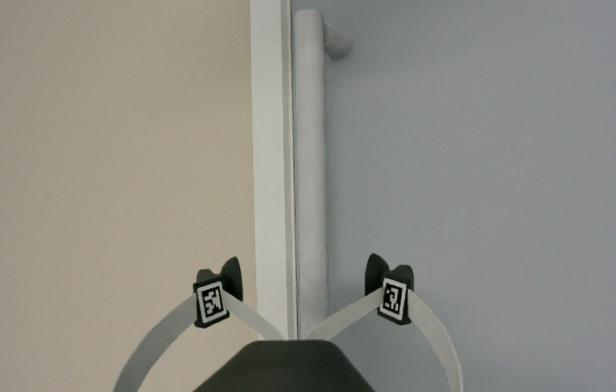

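Request:
move(blocking=false, r2={"base":{"translate_m":0.235,"strafe_m":-0.008},"pace":"slow","contact_limits":{"translate_m":0.2}})

Request:
wait(seconds=6, cameras=["r2_wrist_camera"])

Scene clock: 148.43 s.
move: r2 moving
r1: as last shown
r1.lidar_m: 1.68 0.89 0.75 0.76 0.88 0.77 0.77 0.91 1.66 2.04 2.39 3.91
r1.motor_effort: lift_m=+20(20) arm_m=-4(4) wheel_0=-1(1) wheel_1=+0(0) wheel_2=+1(1)
r1.servo_current: wrist_yaw_rad=33(65) wrist_pitch_rad=46(46) wrist_roll_rad=52(59) gripper_m=46(52)
r1.wrist_depth_mm: - 135 - - - - - / - 123 135 - - - - / - 121 190 - - - - / 110 136 195 - - - - / 137 - - - - - - / 226 - 190 - 187 - - / 759 759 759 154 741 683 741
r2.base_odometry: x=-3.642 y=-1.054 heading=-2.306
r2.turned_by_wheels: +0.000
r2.turned_by_imu: +0.001
r2.base_tilt: forward=-0.6 right=+0.0
r2.lidar_m: 0.72 1.11 2.27 2.42 3.48 1.60 3.34 2.51 2.28 0.98 0.72 0.72
r2.base_status: translate_m moving; strafe_m moving
r2.joint_positions: lift_m=+0.900 arm_m=+0.105 wrist_yaw_rad=+0.003 wrist_pitch_rad=+0.001 wrist_roll_rad=+0.000 gripper_m=+0.075
r2.joint_status: not commanded
r2.measured_speeds: translate_m=+0.049 strafe_m=-0.001 rotate_rad=+0.002 lift_m=+0.000 arm_m=+0.000 wrist_yaw_rad=+0.000 wrist_pitch_rad=+0.000 wrist_roll_rad=+0.000
r2.motor_effort: lift_m=+21(21) arm_m=+5(5) wheel_0=+4(9) wheel_1=+4(7) wheel_2=-8(10)
r2.servo_current: wrist_yaw_rad=52(59) wrist_pitch_rad=39(46) wrist_roll_rad=52(52) gripper_m=59(59)
r2.contact_limits: translate_m 0.2
r2.hand_pose: x=+0.5645 y=-0.0866 z=+1.0777 quat_wxyz=(+1.000, +0.000, +0.001, +0.001) (m; r2's base frame)
r2.wrist_depth_mm: - - - 410 397 353 319 / - - - 394 392 357 327 / - - - 496 394 359 324 / - - - 492 399 362 325 / - - - 496 394 364 325 / - - 188 392 186 359 330 / - - - - - 353 334
pictures: none

Scene clock: 151.57 s.
earlier move: r2 done
r1.base_odometry: x=+0.000 y=+0.000 heading=+2.600
r1.turned_by_wheels: +0.000
r1.turned_by_imu: +0.000
r1.base_tilt: forward=-1.6 right=+1.3
r1.lidar_m: 1.66 0.88 0.75 0.75 0.89 0.78 0.78 0.93 1.63 2.04 2.38 3.93
r1.base_status: not commanded
r1.joint_positions: lift_m=+0.124 arm_m=+0.000 wrist_yaw_rad=+3.194 wrist_pitch_rad=+0.002 wrist_roll_rad=+0.000 gripper_m=+0.056
r1.joint_status: not commanded
r1.measured_speeds: all 0
r1.motor_effort: lift_m=+19(20) arm_m=-4(4) wheel_0=-1(1) wheel_1=+0(0) wheel_2=+1(1)
r1.servo_current: wrist_yaw_rad=52(65) wrist_pitch_rad=46(52) wrist_roll_rad=39(78) gripper_m=39(52)
r1.hand_pose: x=-0.1216 y=+0.0722 z=+0.3019 quat_wxyz=(-0.026, -0.001, +0.000, +1.000) (m; r1's base frame)
r1.wrist_depth_mm: - 135 - - - - - / - 123 135 - - - - / - 121 191 - - - - / 110 136 195 - - - - / 137 - - - - - - / 225 - 190 - 187 - - / 750 759 750 153 732 691 741
r2.base_odometry: x=-3.796 y=-1.213 heading=-2.307
r2.turned_by_wheels: +0.000
r2.turned_by_imu: +0.033
r2.base_tilt: forward=-0.7 right=+0.0
r2.lidar_m: 0.51 0.85 2.16 2.31 3.39 1.77 3.43 2.62 1.58 0.70 0.53 0.52
r2.base_status: done
r2.joint_positions: lift_m=+0.900 arm_m=+0.105 wrist_yaw_rad=-0.005 wrist_pitch_rad=+0.001 wrist_roll_rad=+0.000 gripper_m=+0.075
r2.joint_status: not commanded
r2.measured_speeds: all 0
r2.motor_effort: lift_m=+20(21) arm_m=+5(6) wheel_0=+6(12) wheel_1=+2(11) wheel_2=-9(17)
r2.servo_current: wrist_yaw_rad=59(65) wrist_pitch_rad=39(46) wrist_roll_rad=52(59) gripper_m=52(59)
r2.contact_limits: translate_m 0.2
r2.hand_pose: x=+0.5638 y=-0.0888 z=+1.0777 quat_wxyz=(+1.000, +0.000, +0.001, -0.002) (m; r2's base frame)
r2.wrist_depth_mm: - 413 303 177 224 202 - / - 415 327 178 229 200 182 / - 415 329 276 226 202 183 / - 424 329 172 224 203 184 / - 427 338 175 225 204 185 / - 436 194 173 190 205 186 / - 394 355 - 229 198 187
wait: 3.13 of 6 s (r2 has come to rest)
pictures: r2_wrist_camera
Images, in order (width x height): r2_wrist_camera 616x392.

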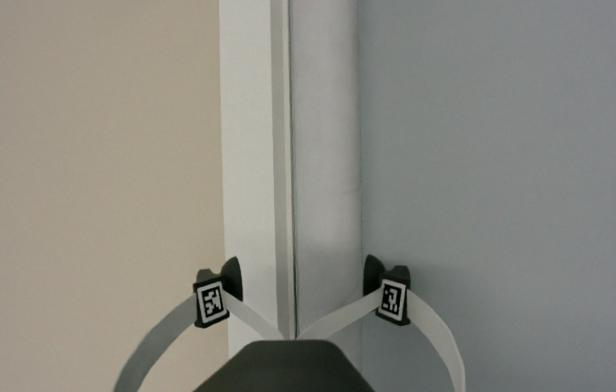

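Request:
move(blocking=false, r2={"joints":{"gripper_m":-0.03}})

Request:
wait(seconds=4, cameras=["r2_wrist_camera"])

Scene clock: 154.70 s.
move: r2 moving
r1: as last shown
r1.base_tilt: forward=-1.6 right=+1.2
r1.lidar_m: 1.67 0.89 0.73 0.75 0.88 0.76 0.76 0.92 1.65 2.03 2.37 3.91
r1.motor_effort: lift_m=+20(20) arm_m=-4(4) wheel_0=-1(1) wheel_1=+0(0) wheel_2=+1(1)
r1.servo_current: wrist_yaw_rad=52(59) wrist_pitch_rad=39(46) wrist_roll_rad=33(59) gripper_m=39(46)
r1.wrist_depth_mm: - 135 - - - - - / - 123 135 - - - - / - 121 191 - - - - / 110 135 194 - - - - / 137 - - - - - - / 226 - 190 - 187 - - / 750 759 750 153 732 683 750
r2.base_odometry: x=-3.796 y=-1.213 heading=-2.307
r2.turned_by_wheels: +0.000
r2.turned_by_imu: +0.000
r2.base_tilt: forward=-0.7 right=+0.1
r2.lidar_m: 0.50 0.89 2.16 2.32 3.43 1.80 3.39 2.64 1.60 0.71 0.54 0.53
r2.base_status: not commanded
r2.joint_positions: lift_m=+0.900 arm_m=+0.105 wrist_yaw_rad=-0.005 wrist_pitch_rad=+0.001 wrist_roll_rad=+0.000 gripper_m=+0.056
r2.joint_status: gripper_m moving
r2.measured_speeds: all 0
r2.motor_effort: lift_m=+20(20) arm_m=+5(5) wheel_0=+3(6) wheel_1=+2(2) wheel_2=-8(10)
r2.servo_current: wrist_yaw_rad=59(59) wrist_pitch_rad=39(46) wrist_roll_rad=46(52) gripper_m=130(130)
r2.contact_limits: translate_m 0.2
r2.hand_pose: x=+0.5638 y=-0.0888 z=+1.0777 quat_wxyz=(+1.000, +0.000, +0.001, -0.002) (m; r2's base frame)
r2.wrist_depth_mm: - 410 324 174 223 197 179 / - 415 325 180 225 198 181 / - 421 327 273 225 200 181 / - 424 330 171 223 202 183 / - 430 336 173 224 203 183 / - 436 196 171 189 203 185 / - 136 343 - 232 196 -
pictures: none

Scene clock: 155.93 s.
earlier move: r2 done
r1.base_odometry: x=+0.000 y=+0.000 heading=+2.600
r1.turned_by_wheels: +0.000
r1.turned_by_imu: +0.000
r1.base_tilt: forward=-1.6 right=+1.3
r1.lidar_m: 1.68 0.87 0.75 0.73 0.89 0.77 0.76 0.95 1.65 2.02 2.37 3.91
r1.base_status: not commanded
r1.joint_positions: lift_m=+0.124 arm_m=+0.000 wrist_yaw_rad=+3.194 wrist_pitch_rad=+0.002 wrist_roll_rad=+0.000 gripper_m=+0.056
r1.joint_status: not commanded
r1.measured_speeds: all 0
r1.motor_effort: lift_m=+20(20) arm_m=-4(4) wheel_0=+0(1) wheel_1=+0(0) wheel_2=+1(1)
r1.servo_current: wrist_yaw_rad=52(65) wrist_pitch_rad=39(52) wrist_roll_rad=39(65) gripper_m=46(46)
r1.hand_pose: x=-0.1216 y=+0.0722 z=+0.3019 quat_wxyz=(-0.026, -0.001, +0.000, +1.000) (m; r1's base frame)
r1.wrist_depth_mm: - 135 - - - - - / - 123 135 - - - - / - 121 190 - - - - / 110 135 195 - - - - / 137 - - - - - - / 226 - 190 - 188 - - / 759 750 759 153 723 691 732
r2.base_odometry: x=-3.797 y=-1.214 heading=-2.308
r2.turned_by_wheels: -0.001
r2.turned_by_imu: -0.001
r2.base_tilt: forward=-0.6 right=+0.1
r2.lidar_m: 0.52 0.88 2.15 2.34 3.41 1.81 3.40 2.64 1.55 0.71 0.54 0.52
r2.base_status: not commanded
r2.joint_positions: lift_m=+0.900 arm_m=+0.105 wrist_yaw_rad=-0.005 wrist_pitch_rad=+0.001 wrist_roll_rad=+0.000 gripper_m=-0.028
r2.joint_status: all done
r2.measured_speeds: all 0
r2.motor_effort: lift_m=+20(20) arm_m=-4(5) wheel_0=-12(12) wheel_1=-2(2) wheel_2=-3(10)
r2.servo_current: wrist_yaw_rad=46(65) wrist_pitch_rad=39(46) wrist_roll_rad=52(59) gripper_m=137(254)
r2.contact_limits: translate_m 0.2
r2.hand_pose: x=+0.5638 y=-0.0890 z=+1.0777 quat_wxyz=(+1.000, +0.000, +0.001, -0.003) (m; r2's base frame)
r2.wrist_depth_mm: - 402 296 163 219 193 174 / - 402 298 163 220 191 174 / - 407 301 164 221 193 176 / - 410 301 165 220 198 180 / - 418 307 166 224 196 178 / - 421 291 166 179 193 178 / - 410 304 - 222 186 178
wait: 1.23 of 4 s (r2 has come to rest)
pictures: r2_wrist_camera
Images, in order (width x height): r2_wrist_camera 616x392.

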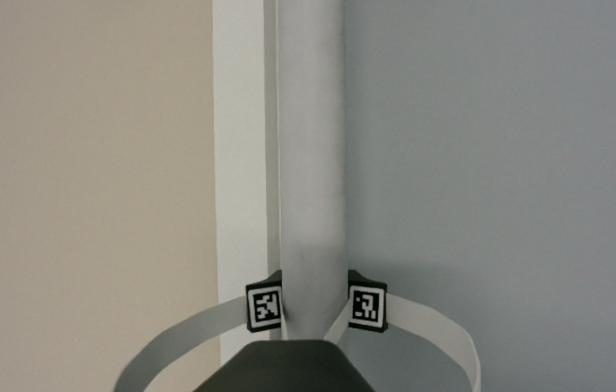

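Request:
move(blocking=false, r2={"base":{"translate_m":-0.203,"strafe_m":0.046},"joints":{"wrist_yaw_rad":0.15},"speeds":{"wrist_yaw_rad":0.08},"pace":"slow","contact_limits":{"translate_m":0.8}})

Request:
wait(seconds=2.6)

Request:
wait(seconds=2, cameras=["r2_head_camera"])

Scene clock: 160.23 s.
move: r2 moving
r1: as last shown
r1.base_tilt: forward=-1.6 right=+1.2
r1.lidar_m: 1.68 0.88 0.74 0.75 0.90 0.75 0.75 0.93 1.65 2.05 2.39 3.92
r1.motor_effort: lift_m=+19(20) arm_m=-4(4) wheel_0=-1(1) wheel_1=+0(1) wheel_2=+1(1)
r1.servo_current: wrist_yaw_rad=33(65) wrist_pitch_rad=46(46) wrist_roll_rad=52(65) gripper_m=46(46)
r1.wrist_depth_mm: - 135 - - - - - / - 123 135 - - - - / - 121 191 - - - - / 110 136 195 - - - - / 136 - - - - - - / 226 - 190 - 187 - - / 759 750 750 154 741 683 741
r2.base_odometry: x=-3.786 y=-1.207 heading=-2.309
r2.turned_by_wheels: -0.001
r2.turned_by_imu: -0.002
r2.base_tilt: forward=-0.6 right=+0.1
r2.lidar_m: 0.49 0.86 2.16 2.33 3.44 1.78 3.42 2.63 1.60 0.70 0.55 0.53
r2.base_status: translate_m moving; strafe_m moving
r2.joint_positions: lift_m=+0.900 arm_m=+0.105 wrist_yaw_rad=+0.017 wrist_pitch_rad=+0.001 wrist_roll_rad=+0.000 gripper_m=-0.028
r2.joint_status: wrist_yaw_rad moving
r2.measured_speeds: translate_m=-0.048 strafe_m=+0.012 rotate_rad=+0.002 lift_m=+0.000 arm_m=+0.000 wrist_yaw_rad=+0.071 wrist_pitch_rad=+0.000 wrist_roll_rad=+0.000
r2.motor_effort: lift_m=+20(20) arm_m=-4(4) wheel_0=-17(22) wheel_1=-10(11) wheel_2=+12(12)
r2.servo_current: wrist_yaw_rad=91(137) wrist_pitch_rad=39(46) wrist_roll_rad=46(52) gripper_m=130(137)
r2.contact_limits: translate_m 0.8
r2.hand_pose: x=+0.5658 y=-0.0825 z=+1.0777 quat_wxyz=(+1.000, +0.000, +0.001, +0.009) (m; r2's base frame)
r2.wrist_depth_mm: - 433 332 167 220 195 174 / - 433 338 163 220 191 175 / - 436 340 164 218 193 176 / - 424 343 165 220 198 179 / - 430 347 167 224 195 178 / - 433 309 166 178 193 178 / - 407 342 - 223 186 179
pictures: none

Scene clock: 162.83 s.
earlier move: r2 moving
r1.base_odometry: x=+0.000 y=+0.000 heading=+2.600
r1.turned_by_wheels: +0.000
r1.turned_by_imu: +0.000
r1.base_tilt: forward=-1.6 right=+1.3
r1.lidar_m: 1.94 0.87 0.75 0.74 0.90 0.75 0.78 0.93 1.66 2.04 2.40 3.92
r1.base_status: not commanded
r1.joint_positions: lift_m=+0.124 arm_m=+0.000 wrist_yaw_rad=+3.194 wrist_pitch_rad=+0.002 wrist_roll_rad=+0.000 gripper_m=+0.056
r1.joint_status: not commanded
r1.measured_speeds: all 0
r1.motor_effort: lift_m=+19(20) arm_m=-4(4) wheel_0=-1(1) wheel_1=+0(1) wheel_2=+1(1)
r1.servo_current: wrist_yaw_rad=65(78) wrist_pitch_rad=39(52) wrist_roll_rad=52(65) gripper_m=39(46)
r1.hand_pose: x=-0.1216 y=+0.0722 z=+0.3019 quat_wxyz=(-0.026, -0.001, +0.000, +1.000) (m; r1's base frame)
r1.wrist_depth_mm: - 135 - - - - - / - 123 135 - - - - / - 121 191 - - - - / 110 136 195 - - - - / 137 - - - - - - / 227 - 190 - 187 - - / 750 759 759 154 741 683 741
r2.base_odometry: x=-3.627 y=-1.095 heading=-2.308
r2.turned_by_wheels: +0.001
r2.turned_by_imu: -0.001
r2.base_tilt: forward=-0.6 right=+0.1
r2.lidar_m: 0.51 1.16 2.21 2.40 3.54 1.60 3.36 2.57 2.12 0.95 0.63 0.56
r2.base_status: translate_m moving; strafe_m moving
r2.joint_positions: lift_m=+0.900 arm_m=+0.105 wrist_yaw_rad=+0.146 wrist_pitch_rad=+0.001 wrist_roll_rad=+0.000 gripper_m=-0.028
r2.joint_status: all done
r2.measured_speeds: all 0
r2.motor_effort: lift_m=+20(20) arm_m=-4(4) wheel_0=-11(23) wheel_1=-8(13) wheel_2=+10(13)
r2.servo_current: wrist_yaw_rad=39(150) wrist_pitch_rad=33(46) wrist_roll_rad=39(59) gripper_m=137(143)
r2.contact_limits: translate_m 0.8
r2.hand_pose: x=+0.5740 y=-0.0444 z=+1.0777 quat_wxyz=(+0.997, +0.000, +0.001, +0.073) (m; r2's base frame)
r2.wrist_depth_mm: - - - 162 220 193 177 / - - - 162 221 195 179 / 1756 - - 166 221 196 180 / 1756 - - 164 222 198 182 / 1708 - - 166 225 198 182 / - - 181 167 180 195 182 / - 123 - - 223 193 -
wait: 2.60 s; no rest
pictures: none

Scene clock: 163.07 s.
earlier move: r2 done
r1.base_odometry: x=+0.000 y=+0.000 heading=+2.600
r1.turned_by_wheels: +0.000
r1.turned_by_imu: +0.000
r1.base_tilt: forward=-1.6 right=+1.3
r1.lidar_m: 1.92 0.86 0.76 0.74 0.90 0.78 0.78 0.93 1.67 2.02 2.38 3.93
r1.base_status: not commanded
r1.joint_positions: lift_m=+0.124 arm_m=+0.000 wrist_yaw_rad=+3.194 wrist_pitch_rad=+0.002 wrist_roll_rad=+0.000 gripper_m=+0.056
r1.joint_status: not commanded
r1.measured_speeds: all 0
r1.motor_effort: lift_m=+20(20) arm_m=-4(4) wheel_0=-1(1) wheel_1=+0(1) wheel_2=+1(1)
r1.servo_current: wrist_yaw_rad=46(78) wrist_pitch_rad=26(52) wrist_roll_rad=39(65) gripper_m=39(46)
r1.hand_pose: x=-0.1216 y=+0.0722 z=+0.3019 quat_wxyz=(-0.026, -0.001, +0.000, +1.000) (m; r1's base frame)
r1.wrist_depth_mm: - 135 - - - - - / - 123 135 - - - - / - 121 191 - - - - / 110 136 195 - - - - / 137 - - - - - - / 226 - 190 - 188 - - / 741 750 759 153 732 691 741
r2.base_odometry: x=-3.627 y=-1.095 heading=-2.308
r2.turned_by_wheels: +0.000
r2.turned_by_imu: +0.000
r2.base_tilt: forward=-0.6 right=+0.1
r2.lidar_m: 0.50 1.16 2.21 2.38 3.54 1.60 3.31 2.55 2.15 0.95 0.61 0.55
r2.base_status: done
r2.joint_positions: lift_m=+0.900 arm_m=+0.105 wrist_yaw_rad=+0.147 wrist_pitch_rad=+0.001 wrist_roll_rad=+0.000 gripper_m=-0.028
r2.joint_status: all done
r2.measured_speeds: all 0
r2.motor_effort: lift_m=+20(20) arm_m=-4(4) wheel_0=-10(23) wheel_1=-8(13) wheel_2=+11(13)
r2.servo_current: wrist_yaw_rad=52(150) wrist_pitch_rad=33(46) wrist_roll_rad=39(59) gripper_m=130(143)
r2.contact_limits: translate_m 0.8
r2.hand_pose: x=+0.5740 y=-0.0444 z=+1.0777 quat_wxyz=(+0.997, +0.000, +0.001, +0.073) (m; r2's base frame)
r2.wrist_depth_mm: - - - 161 219 196 178 / - - - 163 220 195 179 / 1756 - - 166 221 196 180 / 1708 - - 163 224 198 181 / 1808 - - 166 225 199 182 / - - 181 167 181 196 183 / - 122 - - 224 192 184
wait: 0.23 of 2 s (r2 has come to rest)
pictures: r2_head_camera
Images, in order (width x height): r2_head_camera 420x560.

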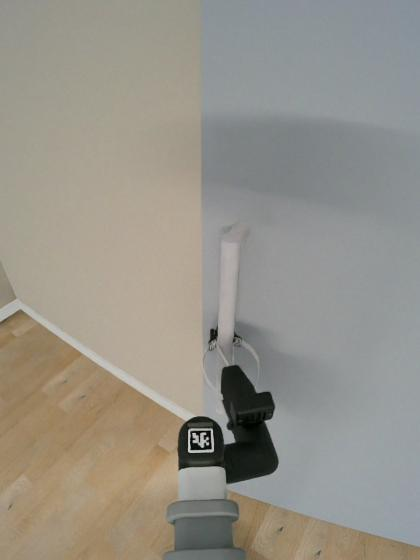

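Request:
move(blocking=false, r2={"base":{"translate_m":-0.195,"strafe_m":-0.02},"contact_limits":{"translate_m":0.8},"joints":{"wrist_yaw_rad":0.35},"speeds":{"wrist_yaw_rad":0.1},"pace":"slow"})

Request:
wait(seconds=3, cameras=["r2_head_camera"])

Scene clock: 186.33 s.
move: r2 moving
r1: as last shown
r1.lidar_m: 1.93 0.90 0.74 0.75 0.86 0.77 0.77 0.92 1.66 2.02 2.38 3.91
r1.motor_effort: lift_m=+20(20) arm_m=-4(4) wheel_0=-1(1) wheel_1=+0(0) wheel_2=+1(1)
r1.servo_current: wrist_yaw_rad=52(65) wrist_pitch_rad=46(46) wrist_roll_rad=46(59) gripper_m=46(46)
r1.wrist_depth_mm: - 135 - - - - - / - 123 135 - - - - / - 121 191 - - - - / 110 136 195 - - - - / 137 - - - - - - / 226 - 190 - 187 - - / 750 750 759 153 732 691 750
r2.base_odometry: x=-3.619 y=-1.085 heading=-2.309
r2.turned_by_wheels: -0.001
r2.turned_by_imu: -0.001
r2.base_tilt: forward=-0.6 right=+0.1
r2.lidar_m: 0.50 1.17 2.23 2.41 3.54 1.58 3.31 2.56 2.19 0.97 0.63 0.56
r2.base_status: translate_m moving; strafe_m moving
r2.joint_positions: lift_m=+0.900 arm_m=+0.105 wrist_yaw_rad=+0.183 wrist_pitch_rad=+0.001 wrist_roll_rad=+0.000 gripper_m=-0.028
r2.joint_status: wrist_yaw_rad moving
r2.measured_speeds: translate_m=-0.049 strafe_m=-0.005 rotate_rad=-0.002 lift_m=+0.000 arm_m=+0.000 wrist_yaw_rad=+0.094 wrist_pitch_rad=+0.000 wrist_roll_rad=+0.000
r2.motor_effort: lift_m=+20(20) arm_m=-3(4) wheel_0=-9(17) wheel_1=-11(12) wheel_2=+14(16)
r2.servo_current: wrist_yaw_rad=104(104) wrist_pitch_rad=39(46) wrist_roll_rad=46(52) gripper_m=130(130)
r2.contact_limits: translate_m 0.8
r2.hand_pose: x=+0.5754 y=-0.0336 z=+1.0777 quat_wxyz=(+0.996, +0.000, +0.001, +0.091) (m; r2's base frame)
r2.wrist_depth_mm: - - - 161 219 193 177 / 1756 - - 163 221 194 178 / 1808 - - 163 223 196 179 / 1756 - - 165 224 200 180 / - - - 166 225 198 181 / - - 181 167 179 196 182 / - 132 - - 224 190 183
pictures: none

Scene clock: 189.07 s.
earlier move: r2 done
r1.base_odometry: x=+0.000 y=+0.000 heading=+2.600
r1.turned_by_wheels: +0.000
r1.turned_by_imu: +0.000
r1.base_tilt: forward=-1.6 right=+1.3
r1.lidar_m: 2.20 0.88 0.74 0.74 0.89 0.78 0.78 0.91 1.66 2.04 2.39 3.91
r1.base_status: not commanded
r1.joint_positions: lift_m=+0.124 arm_m=+0.000 wrist_yaw_rad=+3.194 wrist_pitch_rad=+0.002 wrist_roll_rad=+0.000 gripper_m=+0.056
r1.joint_status: not commanded
r1.measured_speeds: all 0
r1.motor_effort: lift_m=+20(20) arm_m=-4(4) wheel_0=-1(1) wheel_1=+0(0) wheel_2=+1(1)
r1.servo_current: wrist_yaw_rad=46(65) wrist_pitch_rad=46(52) wrist_roll_rad=33(72) gripper_m=39(52)
r1.hand_pose: x=-0.1216 y=+0.0722 z=+0.3019 quat_wxyz=(-0.026, -0.001, +0.000, +1.000) (m; r1's base frame)
r1.wrist_depth_mm: - 135 - - - - - / - 123 135 - - - - / - 121 191 - - - - / 110 136 195 - - - - / 137 - - - - - - / 227 - 190 - 187 - - / 750 750 750 153 723 683 750
r2.base_odometry: x=-3.510 y=-0.937 heading=-2.308
r2.turned_by_wheels: +0.001
r2.turned_by_imu: +0.002
r2.base_tilt: forward=-0.6 right=+0.1
r2.lidar_m: 0.53 1.39 2.36 2.54 1.66 1.44 3.13 2.44 2.38 1.14 0.71 0.57
r2.base_status: done
r2.joint_positions: lift_m=+0.900 arm_m=+0.105 wrist_yaw_rad=+0.352 wrist_pitch_rad=+0.001 wrist_roll_rad=+0.000 gripper_m=-0.028
r2.joint_status: all done
r2.measured_speeds: all 0
r2.motor_effort: lift_m=+20(20) arm_m=-4(4) wheel_0=-2(17) wheel_1=-6(13) wheel_2=+15(17)
r2.servo_current: wrist_yaw_rad=52(124) wrist_pitch_rad=39(46) wrist_roll_rad=33(59) gripper_m=130(137)
r2.contact_limits: translate_m 0.8
r2.hand_pose: x=+0.5768 y=+0.0173 z=+1.0777 quat_wxyz=(+0.985, +0.000, +0.001, +0.175) (m; r2's base frame)
r2.wrist_depth_mm: - - - 162 216 191 175 / - - - 164 220 192 177 / - - - 165 221 194 177 / - - - 165 223 198 179 / - - - 166 224 196 180 / - - 183 167 178 194 181 / - 136 - - 221 187 181
wait: 2.73 of 3 s (r2 has come to rest)
pictures: r2_head_camera
Images, in order (width x height): r2_head_camera 420x560.

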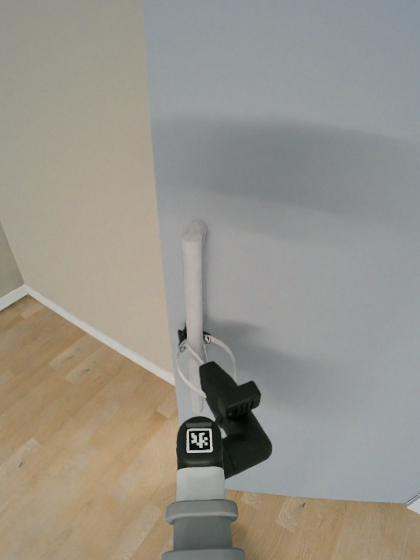

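Request:
move(blocking=false, r2={"base":{"translate_m":-0.179,"strafe_m":-0.055},"contact_limits":{"translate_m":0.8},"joints":{"wrist_yaw_rad":0.52},"speeds":{"wrist_yaw_rad":0.1},"pace":"slow"})

Request:
wait(seconds=3, cameras=["r2_head_camera"])

Request:
move(blocking=false, r2={"base":{"translate_m":-0.172,"strafe_m":-0.112},"contact_limits":{"translate_m":0.8},"joints":{"wrist_yaw_rad":0.75},"speeds":{"wrist_yaw_rad":0.11},"pace":"slow"})

Request:
wait(seconds=4, cameras=["r2_head_camera"])

Scene clock: 195.17 s.
move: r2 moving
r1: as last shown
r1.lidar_m: 2.21 0.88 0.75 0.76 0.88 0.77 0.78 0.92 1.68 2.03 2.37 3.92
r1.motor_effort: lift_m=+20(20) arm_m=-4(4) wheel_0=+0(1) wheel_1=+0(0) wheel_2=+1(1)
r1.servo_current: wrist_yaw_rad=46(72) wrist_pitch_rad=39(46) wrist_roll_rad=46(65) gripper_m=46(46)
r1.wrist_depth_mm: - 134 - - - - - / - 123 135 - - - - / - 121 191 - - - - / 110 135 195 - - - - / 137 - - - - - - / 226 - 190 - 187 - - / 759 750 759 153 741 676 732
r2.base_odometry: x=-3.505 y=-0.926 heading=-2.308
r2.turned_by_wheels: +0.000
r2.turned_by_imu: +0.000
r2.base_tilt: forward=-0.6 right=+0.1
r2.lidar_m: 0.52 1.41 2.36 2.54 1.63 1.41 3.15 2.41 2.35 1.17 0.72 0.58
r2.base_status: translate_m moving; strafe_m moving
r2.joint_positions: lift_m=+0.900 arm_m=+0.105 wrist_yaw_rad=+0.391 wrist_pitch_rad=+0.001 wrist_roll_rad=+0.000 gripper_m=-0.028
r2.joint_status: wrist_yaw_rad moving
r2.measured_speeds: translate_m=-0.050 strafe_m=-0.016 rotate_rad=-0.002 lift_m=+0.000 arm_m=+0.000 wrist_yaw_rad=+0.096 wrist_pitch_rad=+0.000 wrist_roll_rad=+0.000
r2.motor_effort: lift_m=+20(20) arm_m=-4(4) wheel_0=-8(11) wheel_1=-11(11) wheel_2=+19(20)
r2.servo_current: wrist_yaw_rad=39(91) wrist_pitch_rad=46(46) wrist_roll_rad=39(59) gripper_m=130(130)
r2.contact_limits: translate_m 0.8
r2.hand_pose: x=+0.5759 y=+0.0290 z=+1.0777 quat_wxyz=(+0.981, +0.000, +0.001, +0.194) (m; r2's base frame)
r2.wrist_depth_mm: - - - 162 217 191 175 / - - - 162 220 191 176 / - - - 163 221 194 177 / - - - 164 223 198 179 / - - - 166 224 196 179 / - - 183 167 180 193 180 / - 141 - - 222 190 180
pictures: none

Scene clock: 197.77 s.
earlier move: r2 done
r1.base_odometry: x=+0.000 y=+0.000 heading=+2.600
r1.turned_by_wheels: +0.000
r1.turned_by_imu: +0.000
r1.base_tilt: forward=-1.6 right=+1.3
r1.lidar_m: 2.22 0.88 0.74 0.74 0.89 0.75 0.78 0.91 1.68 2.04 2.39 3.94
r1.base_status: not commanded
r1.joint_positions: lift_m=+0.124 arm_m=+0.000 wrist_yaw_rad=+3.194 wrist_pitch_rad=+0.002 wrist_roll_rad=+0.000 gripper_m=+0.056
r1.joint_status: not commanded
r1.measured_speeds: all 0
r1.motor_effort: lift_m=+20(20) arm_m=-4(4) wheel_0=-1(1) wheel_1=+0(1) wheel_2=+1(1)
r1.servo_current: wrist_yaw_rad=46(72) wrist_pitch_rad=46(52) wrist_roll_rad=39(65) gripper_m=46(46)
r1.hand_pose: x=-0.1216 y=+0.0722 z=+0.3019 quat_wxyz=(-0.026, -0.001, +0.000, +1.000) (m; r1's base frame)
r1.wrist_depth_mm: - 135 - - - - - / - 123 135 - - - - / - 121 191 - - - - / 110 136 195 - - - - / 137 - - - - - - / 225 - 190 - 187 - - / 750 759 750 153 741 691 741
r2.base_odometry: x=-3.431 y=-0.769 heading=-2.306
r2.turned_by_wheels: +0.002
r2.turned_by_imu: +0.003
r2.base_tilt: forward=-0.6 right=+0.0
r2.lidar_m: 0.49 1.57 2.50 2.69 1.45 1.30 2.94 2.29 2.23 1.33 0.87 0.60
r2.base_status: done
r2.joint_positions: lift_m=+0.900 arm_m=+0.105 wrist_yaw_rad=+0.530 wrist_pitch_rad=+0.001 wrist_roll_rad=+0.000 gripper_m=-0.028
r2.joint_status: all done
r2.measured_speeds: all 0
r2.motor_effort: lift_m=+20(20) arm_m=-4(4) wheel_0=+6(12) wheel_1=-6(13) wheel_2=+21(22)
r2.servo_current: wrist_yaw_rad=72(91) wrist_pitch_rad=39(46) wrist_roll_rad=46(59) gripper_m=124(137)
r2.contact_limits: translate_m 0.8
r2.hand_pose: x=+0.5689 y=+0.0704 z=+1.0777 quat_wxyz=(+0.965, +0.000, +0.001, +0.262) (m; r2's base frame)
r2.wrist_depth_mm: - - - 163 216 190 174 / - - - 165 216 190 175 / - - - 164 218 191 176 / - - - 167 220 196 - / - - - 166 221 194 178 / - - 186 167 180 195 179 / - - - - 219 189 178
wait: 2.60 of 3 s (r2 has come to rest)
pictures: r2_head_camera
Images, in order (width x height): r2_head_camera 420x560.

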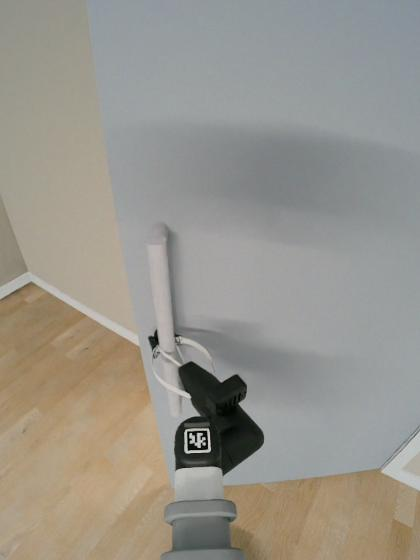

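Scene clock: 198.27 s.
move: r2 moving
r1: as last shown
r1.lidar_m: 2.22 0.85 0.74 0.76 0.89 0.78 0.78 0.94 1.69 2.03 2.39 3.92
r1.motor_effort: lift_m=+20(20) arm_m=-4(4) wheel_0=+0(1) wheel_1=+0(0) wheel_2=+1(1)
r1.servo_current: wrist_yaw_rad=46(65) wrist_pitch_rad=33(52) wrist_roll_rad=39(52) gripper_m=46(46)
r1.wrist_depth_mm: - 135 - - - - - / - 123 135 - - - - / - 121 191 - - - - / 110 135 195 - - - - / 137 - - - - - - / 227 - 190 - 187 - - / 759 759 759 153 741 691 741
r2.base_odometry: x=-3.429 y=-0.755 heading=-2.304
r2.turned_by_wheels: +0.002
r2.turned_by_imu: +0.002
r2.base_tilt: forward=-0.6 right=+0.0
r2.lidar_m: 0.51 1.59 2.51 2.73 1.42 1.31 2.93 2.27 2.21 1.29 0.87 0.61
r2.base_status: translate_m moving; strafe_m moving
r2.joint_positions: lift_m=+0.900 arm_m=+0.105 wrist_yaw_rad=+0.573 wrist_pitch_rad=+0.001 wrist_roll_rad=+0.000 gripper_m=-0.028
r2.joint_status: wrist_yaw_rad moving
r2.measured_speeds: translate_m=-0.046 strafe_m=-0.029 rotate_rad=-0.001 lift_m=+0.000 arm_m=+0.000 wrist_yaw_rad=+0.106 wrist_pitch_rad=+0.000 wrist_roll_rad=+0.000
r2.motor_effort: lift_m=+20(20) arm_m=-4(4) wheel_0=+8(12) wheel_1=-10(11) wheel_2=+21(25)
r2.servo_current: wrist_yaw_rad=26(98) wrist_pitch_rad=39(46) wrist_roll_rad=52(59) gripper_m=137(137)
r2.contact_limits: translate_m 0.8
r2.hand_pose: x=+0.5657 y=+0.0829 z=+1.0777 quat_wxyz=(+0.959, +0.000, +0.001, +0.283) (m; r2's base frame)
r2.wrist_depth_mm: - - - 162 215 190 172 / - - - 163 218 190 174 / - - - 164 218 191 175 / - - - 167 220 196 - / - - - 166 222 194 177 / - - 186 167 180 191 177 / - - - - 220 188 178
pictures: none

Scene clock: 201.00 s.
earlier move: r2 done
r1.base_odometry: x=+0.000 y=+0.000 heading=+2.600
r1.turned_by_wheels: +0.000
r1.turned_by_imu: +0.000
r1.base_tilt: forward=-1.6 right=+1.3
r1.lidar_m: 2.21 0.90 0.75 0.74 0.90 0.76 0.77 0.94 1.68 2.03 2.36 3.90
r1.base_status: not commanded
r1.joint_positions: lift_m=+0.124 arm_m=+0.000 wrist_yaw_rad=+3.194 wrist_pitch_rad=+0.002 wrist_roll_rad=+0.000 gripper_m=+0.056
r1.joint_status: not commanded
r1.measured_speeds: all 0
r1.motor_effort: lift_m=+20(20) arm_m=-4(4) wheel_0=+0(1) wheel_1=+0(0) wheel_2=+1(1)
r1.servo_current: wrist_yaw_rad=39(72) wrist_pitch_rad=39(52) wrist_roll_rad=39(72) gripper_m=39(46)
r1.hand_pose: x=-0.1216 y=+0.0722 z=+0.3019 quat_wxyz=(-0.026, -0.001, +0.000, +1.000) (m; r1's base frame)
r1.wrist_depth_mm: - 135 - - - - - / - 123 135 - - - - / - 121 191 - - - - / 110 136 195 - - - - / 137 - - - - - - / 226 - 190 - 188 - - / 750 768 750 153 732 691 741
r2.base_odometry: x=-3.399 y=-0.566 heading=-2.304
r2.turned_by_wheels: +0.001
r2.turned_by_imu: +0.042
r2.base_tilt: forward=-0.6 right=+0.0
r2.lidar_m: 0.50 0.51 2.69 2.93 1.28 1.38 2.59 2.08 2.05 1.32 1.01 0.62
r2.base_status: done
r2.joint_positions: lift_m=+0.900 arm_m=+0.105 wrist_yaw_rad=+0.762 wrist_pitch_rad=+0.001 wrist_roll_rad=+0.000 gripper_m=-0.028
r2.joint_status: all done
r2.measured_speeds: all 0
r2.motor_effort: lift_m=+20(20) arm_m=-4(4) wheel_0=+17(21) wheel_1=-4(12) wheel_2=+21(26)
r2.servo_current: wrist_yaw_rad=65(104) wrist_pitch_rad=39(46) wrist_roll_rad=46(59) gripper_m=124(137)
r2.contact_limits: translate_m 0.8
r2.hand_pose: x=+0.5450 y=+0.1358 z=+1.0777 quat_wxyz=(+0.928, +0.000, +0.000, +0.372) (m; r2's base frame)
r2.wrist_depth_mm: - - - 164 211 182 - / - - - 165 213 184 167 / - - - 165 220 188 167 / - - - 166 217 187 169 / - - - 167 219 187 170 / - - 187 169 180 188 170 / - - - - 216 178 -
wait: 2.73 of 4 s (r2 has come to rest)
pictures: r2_head_camera
Images, in order (width x height): r2_head_camera 420x560.

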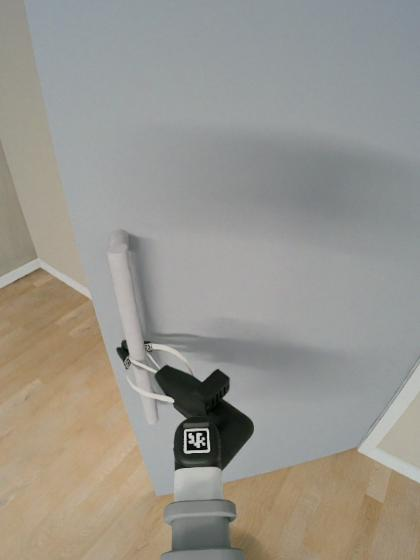

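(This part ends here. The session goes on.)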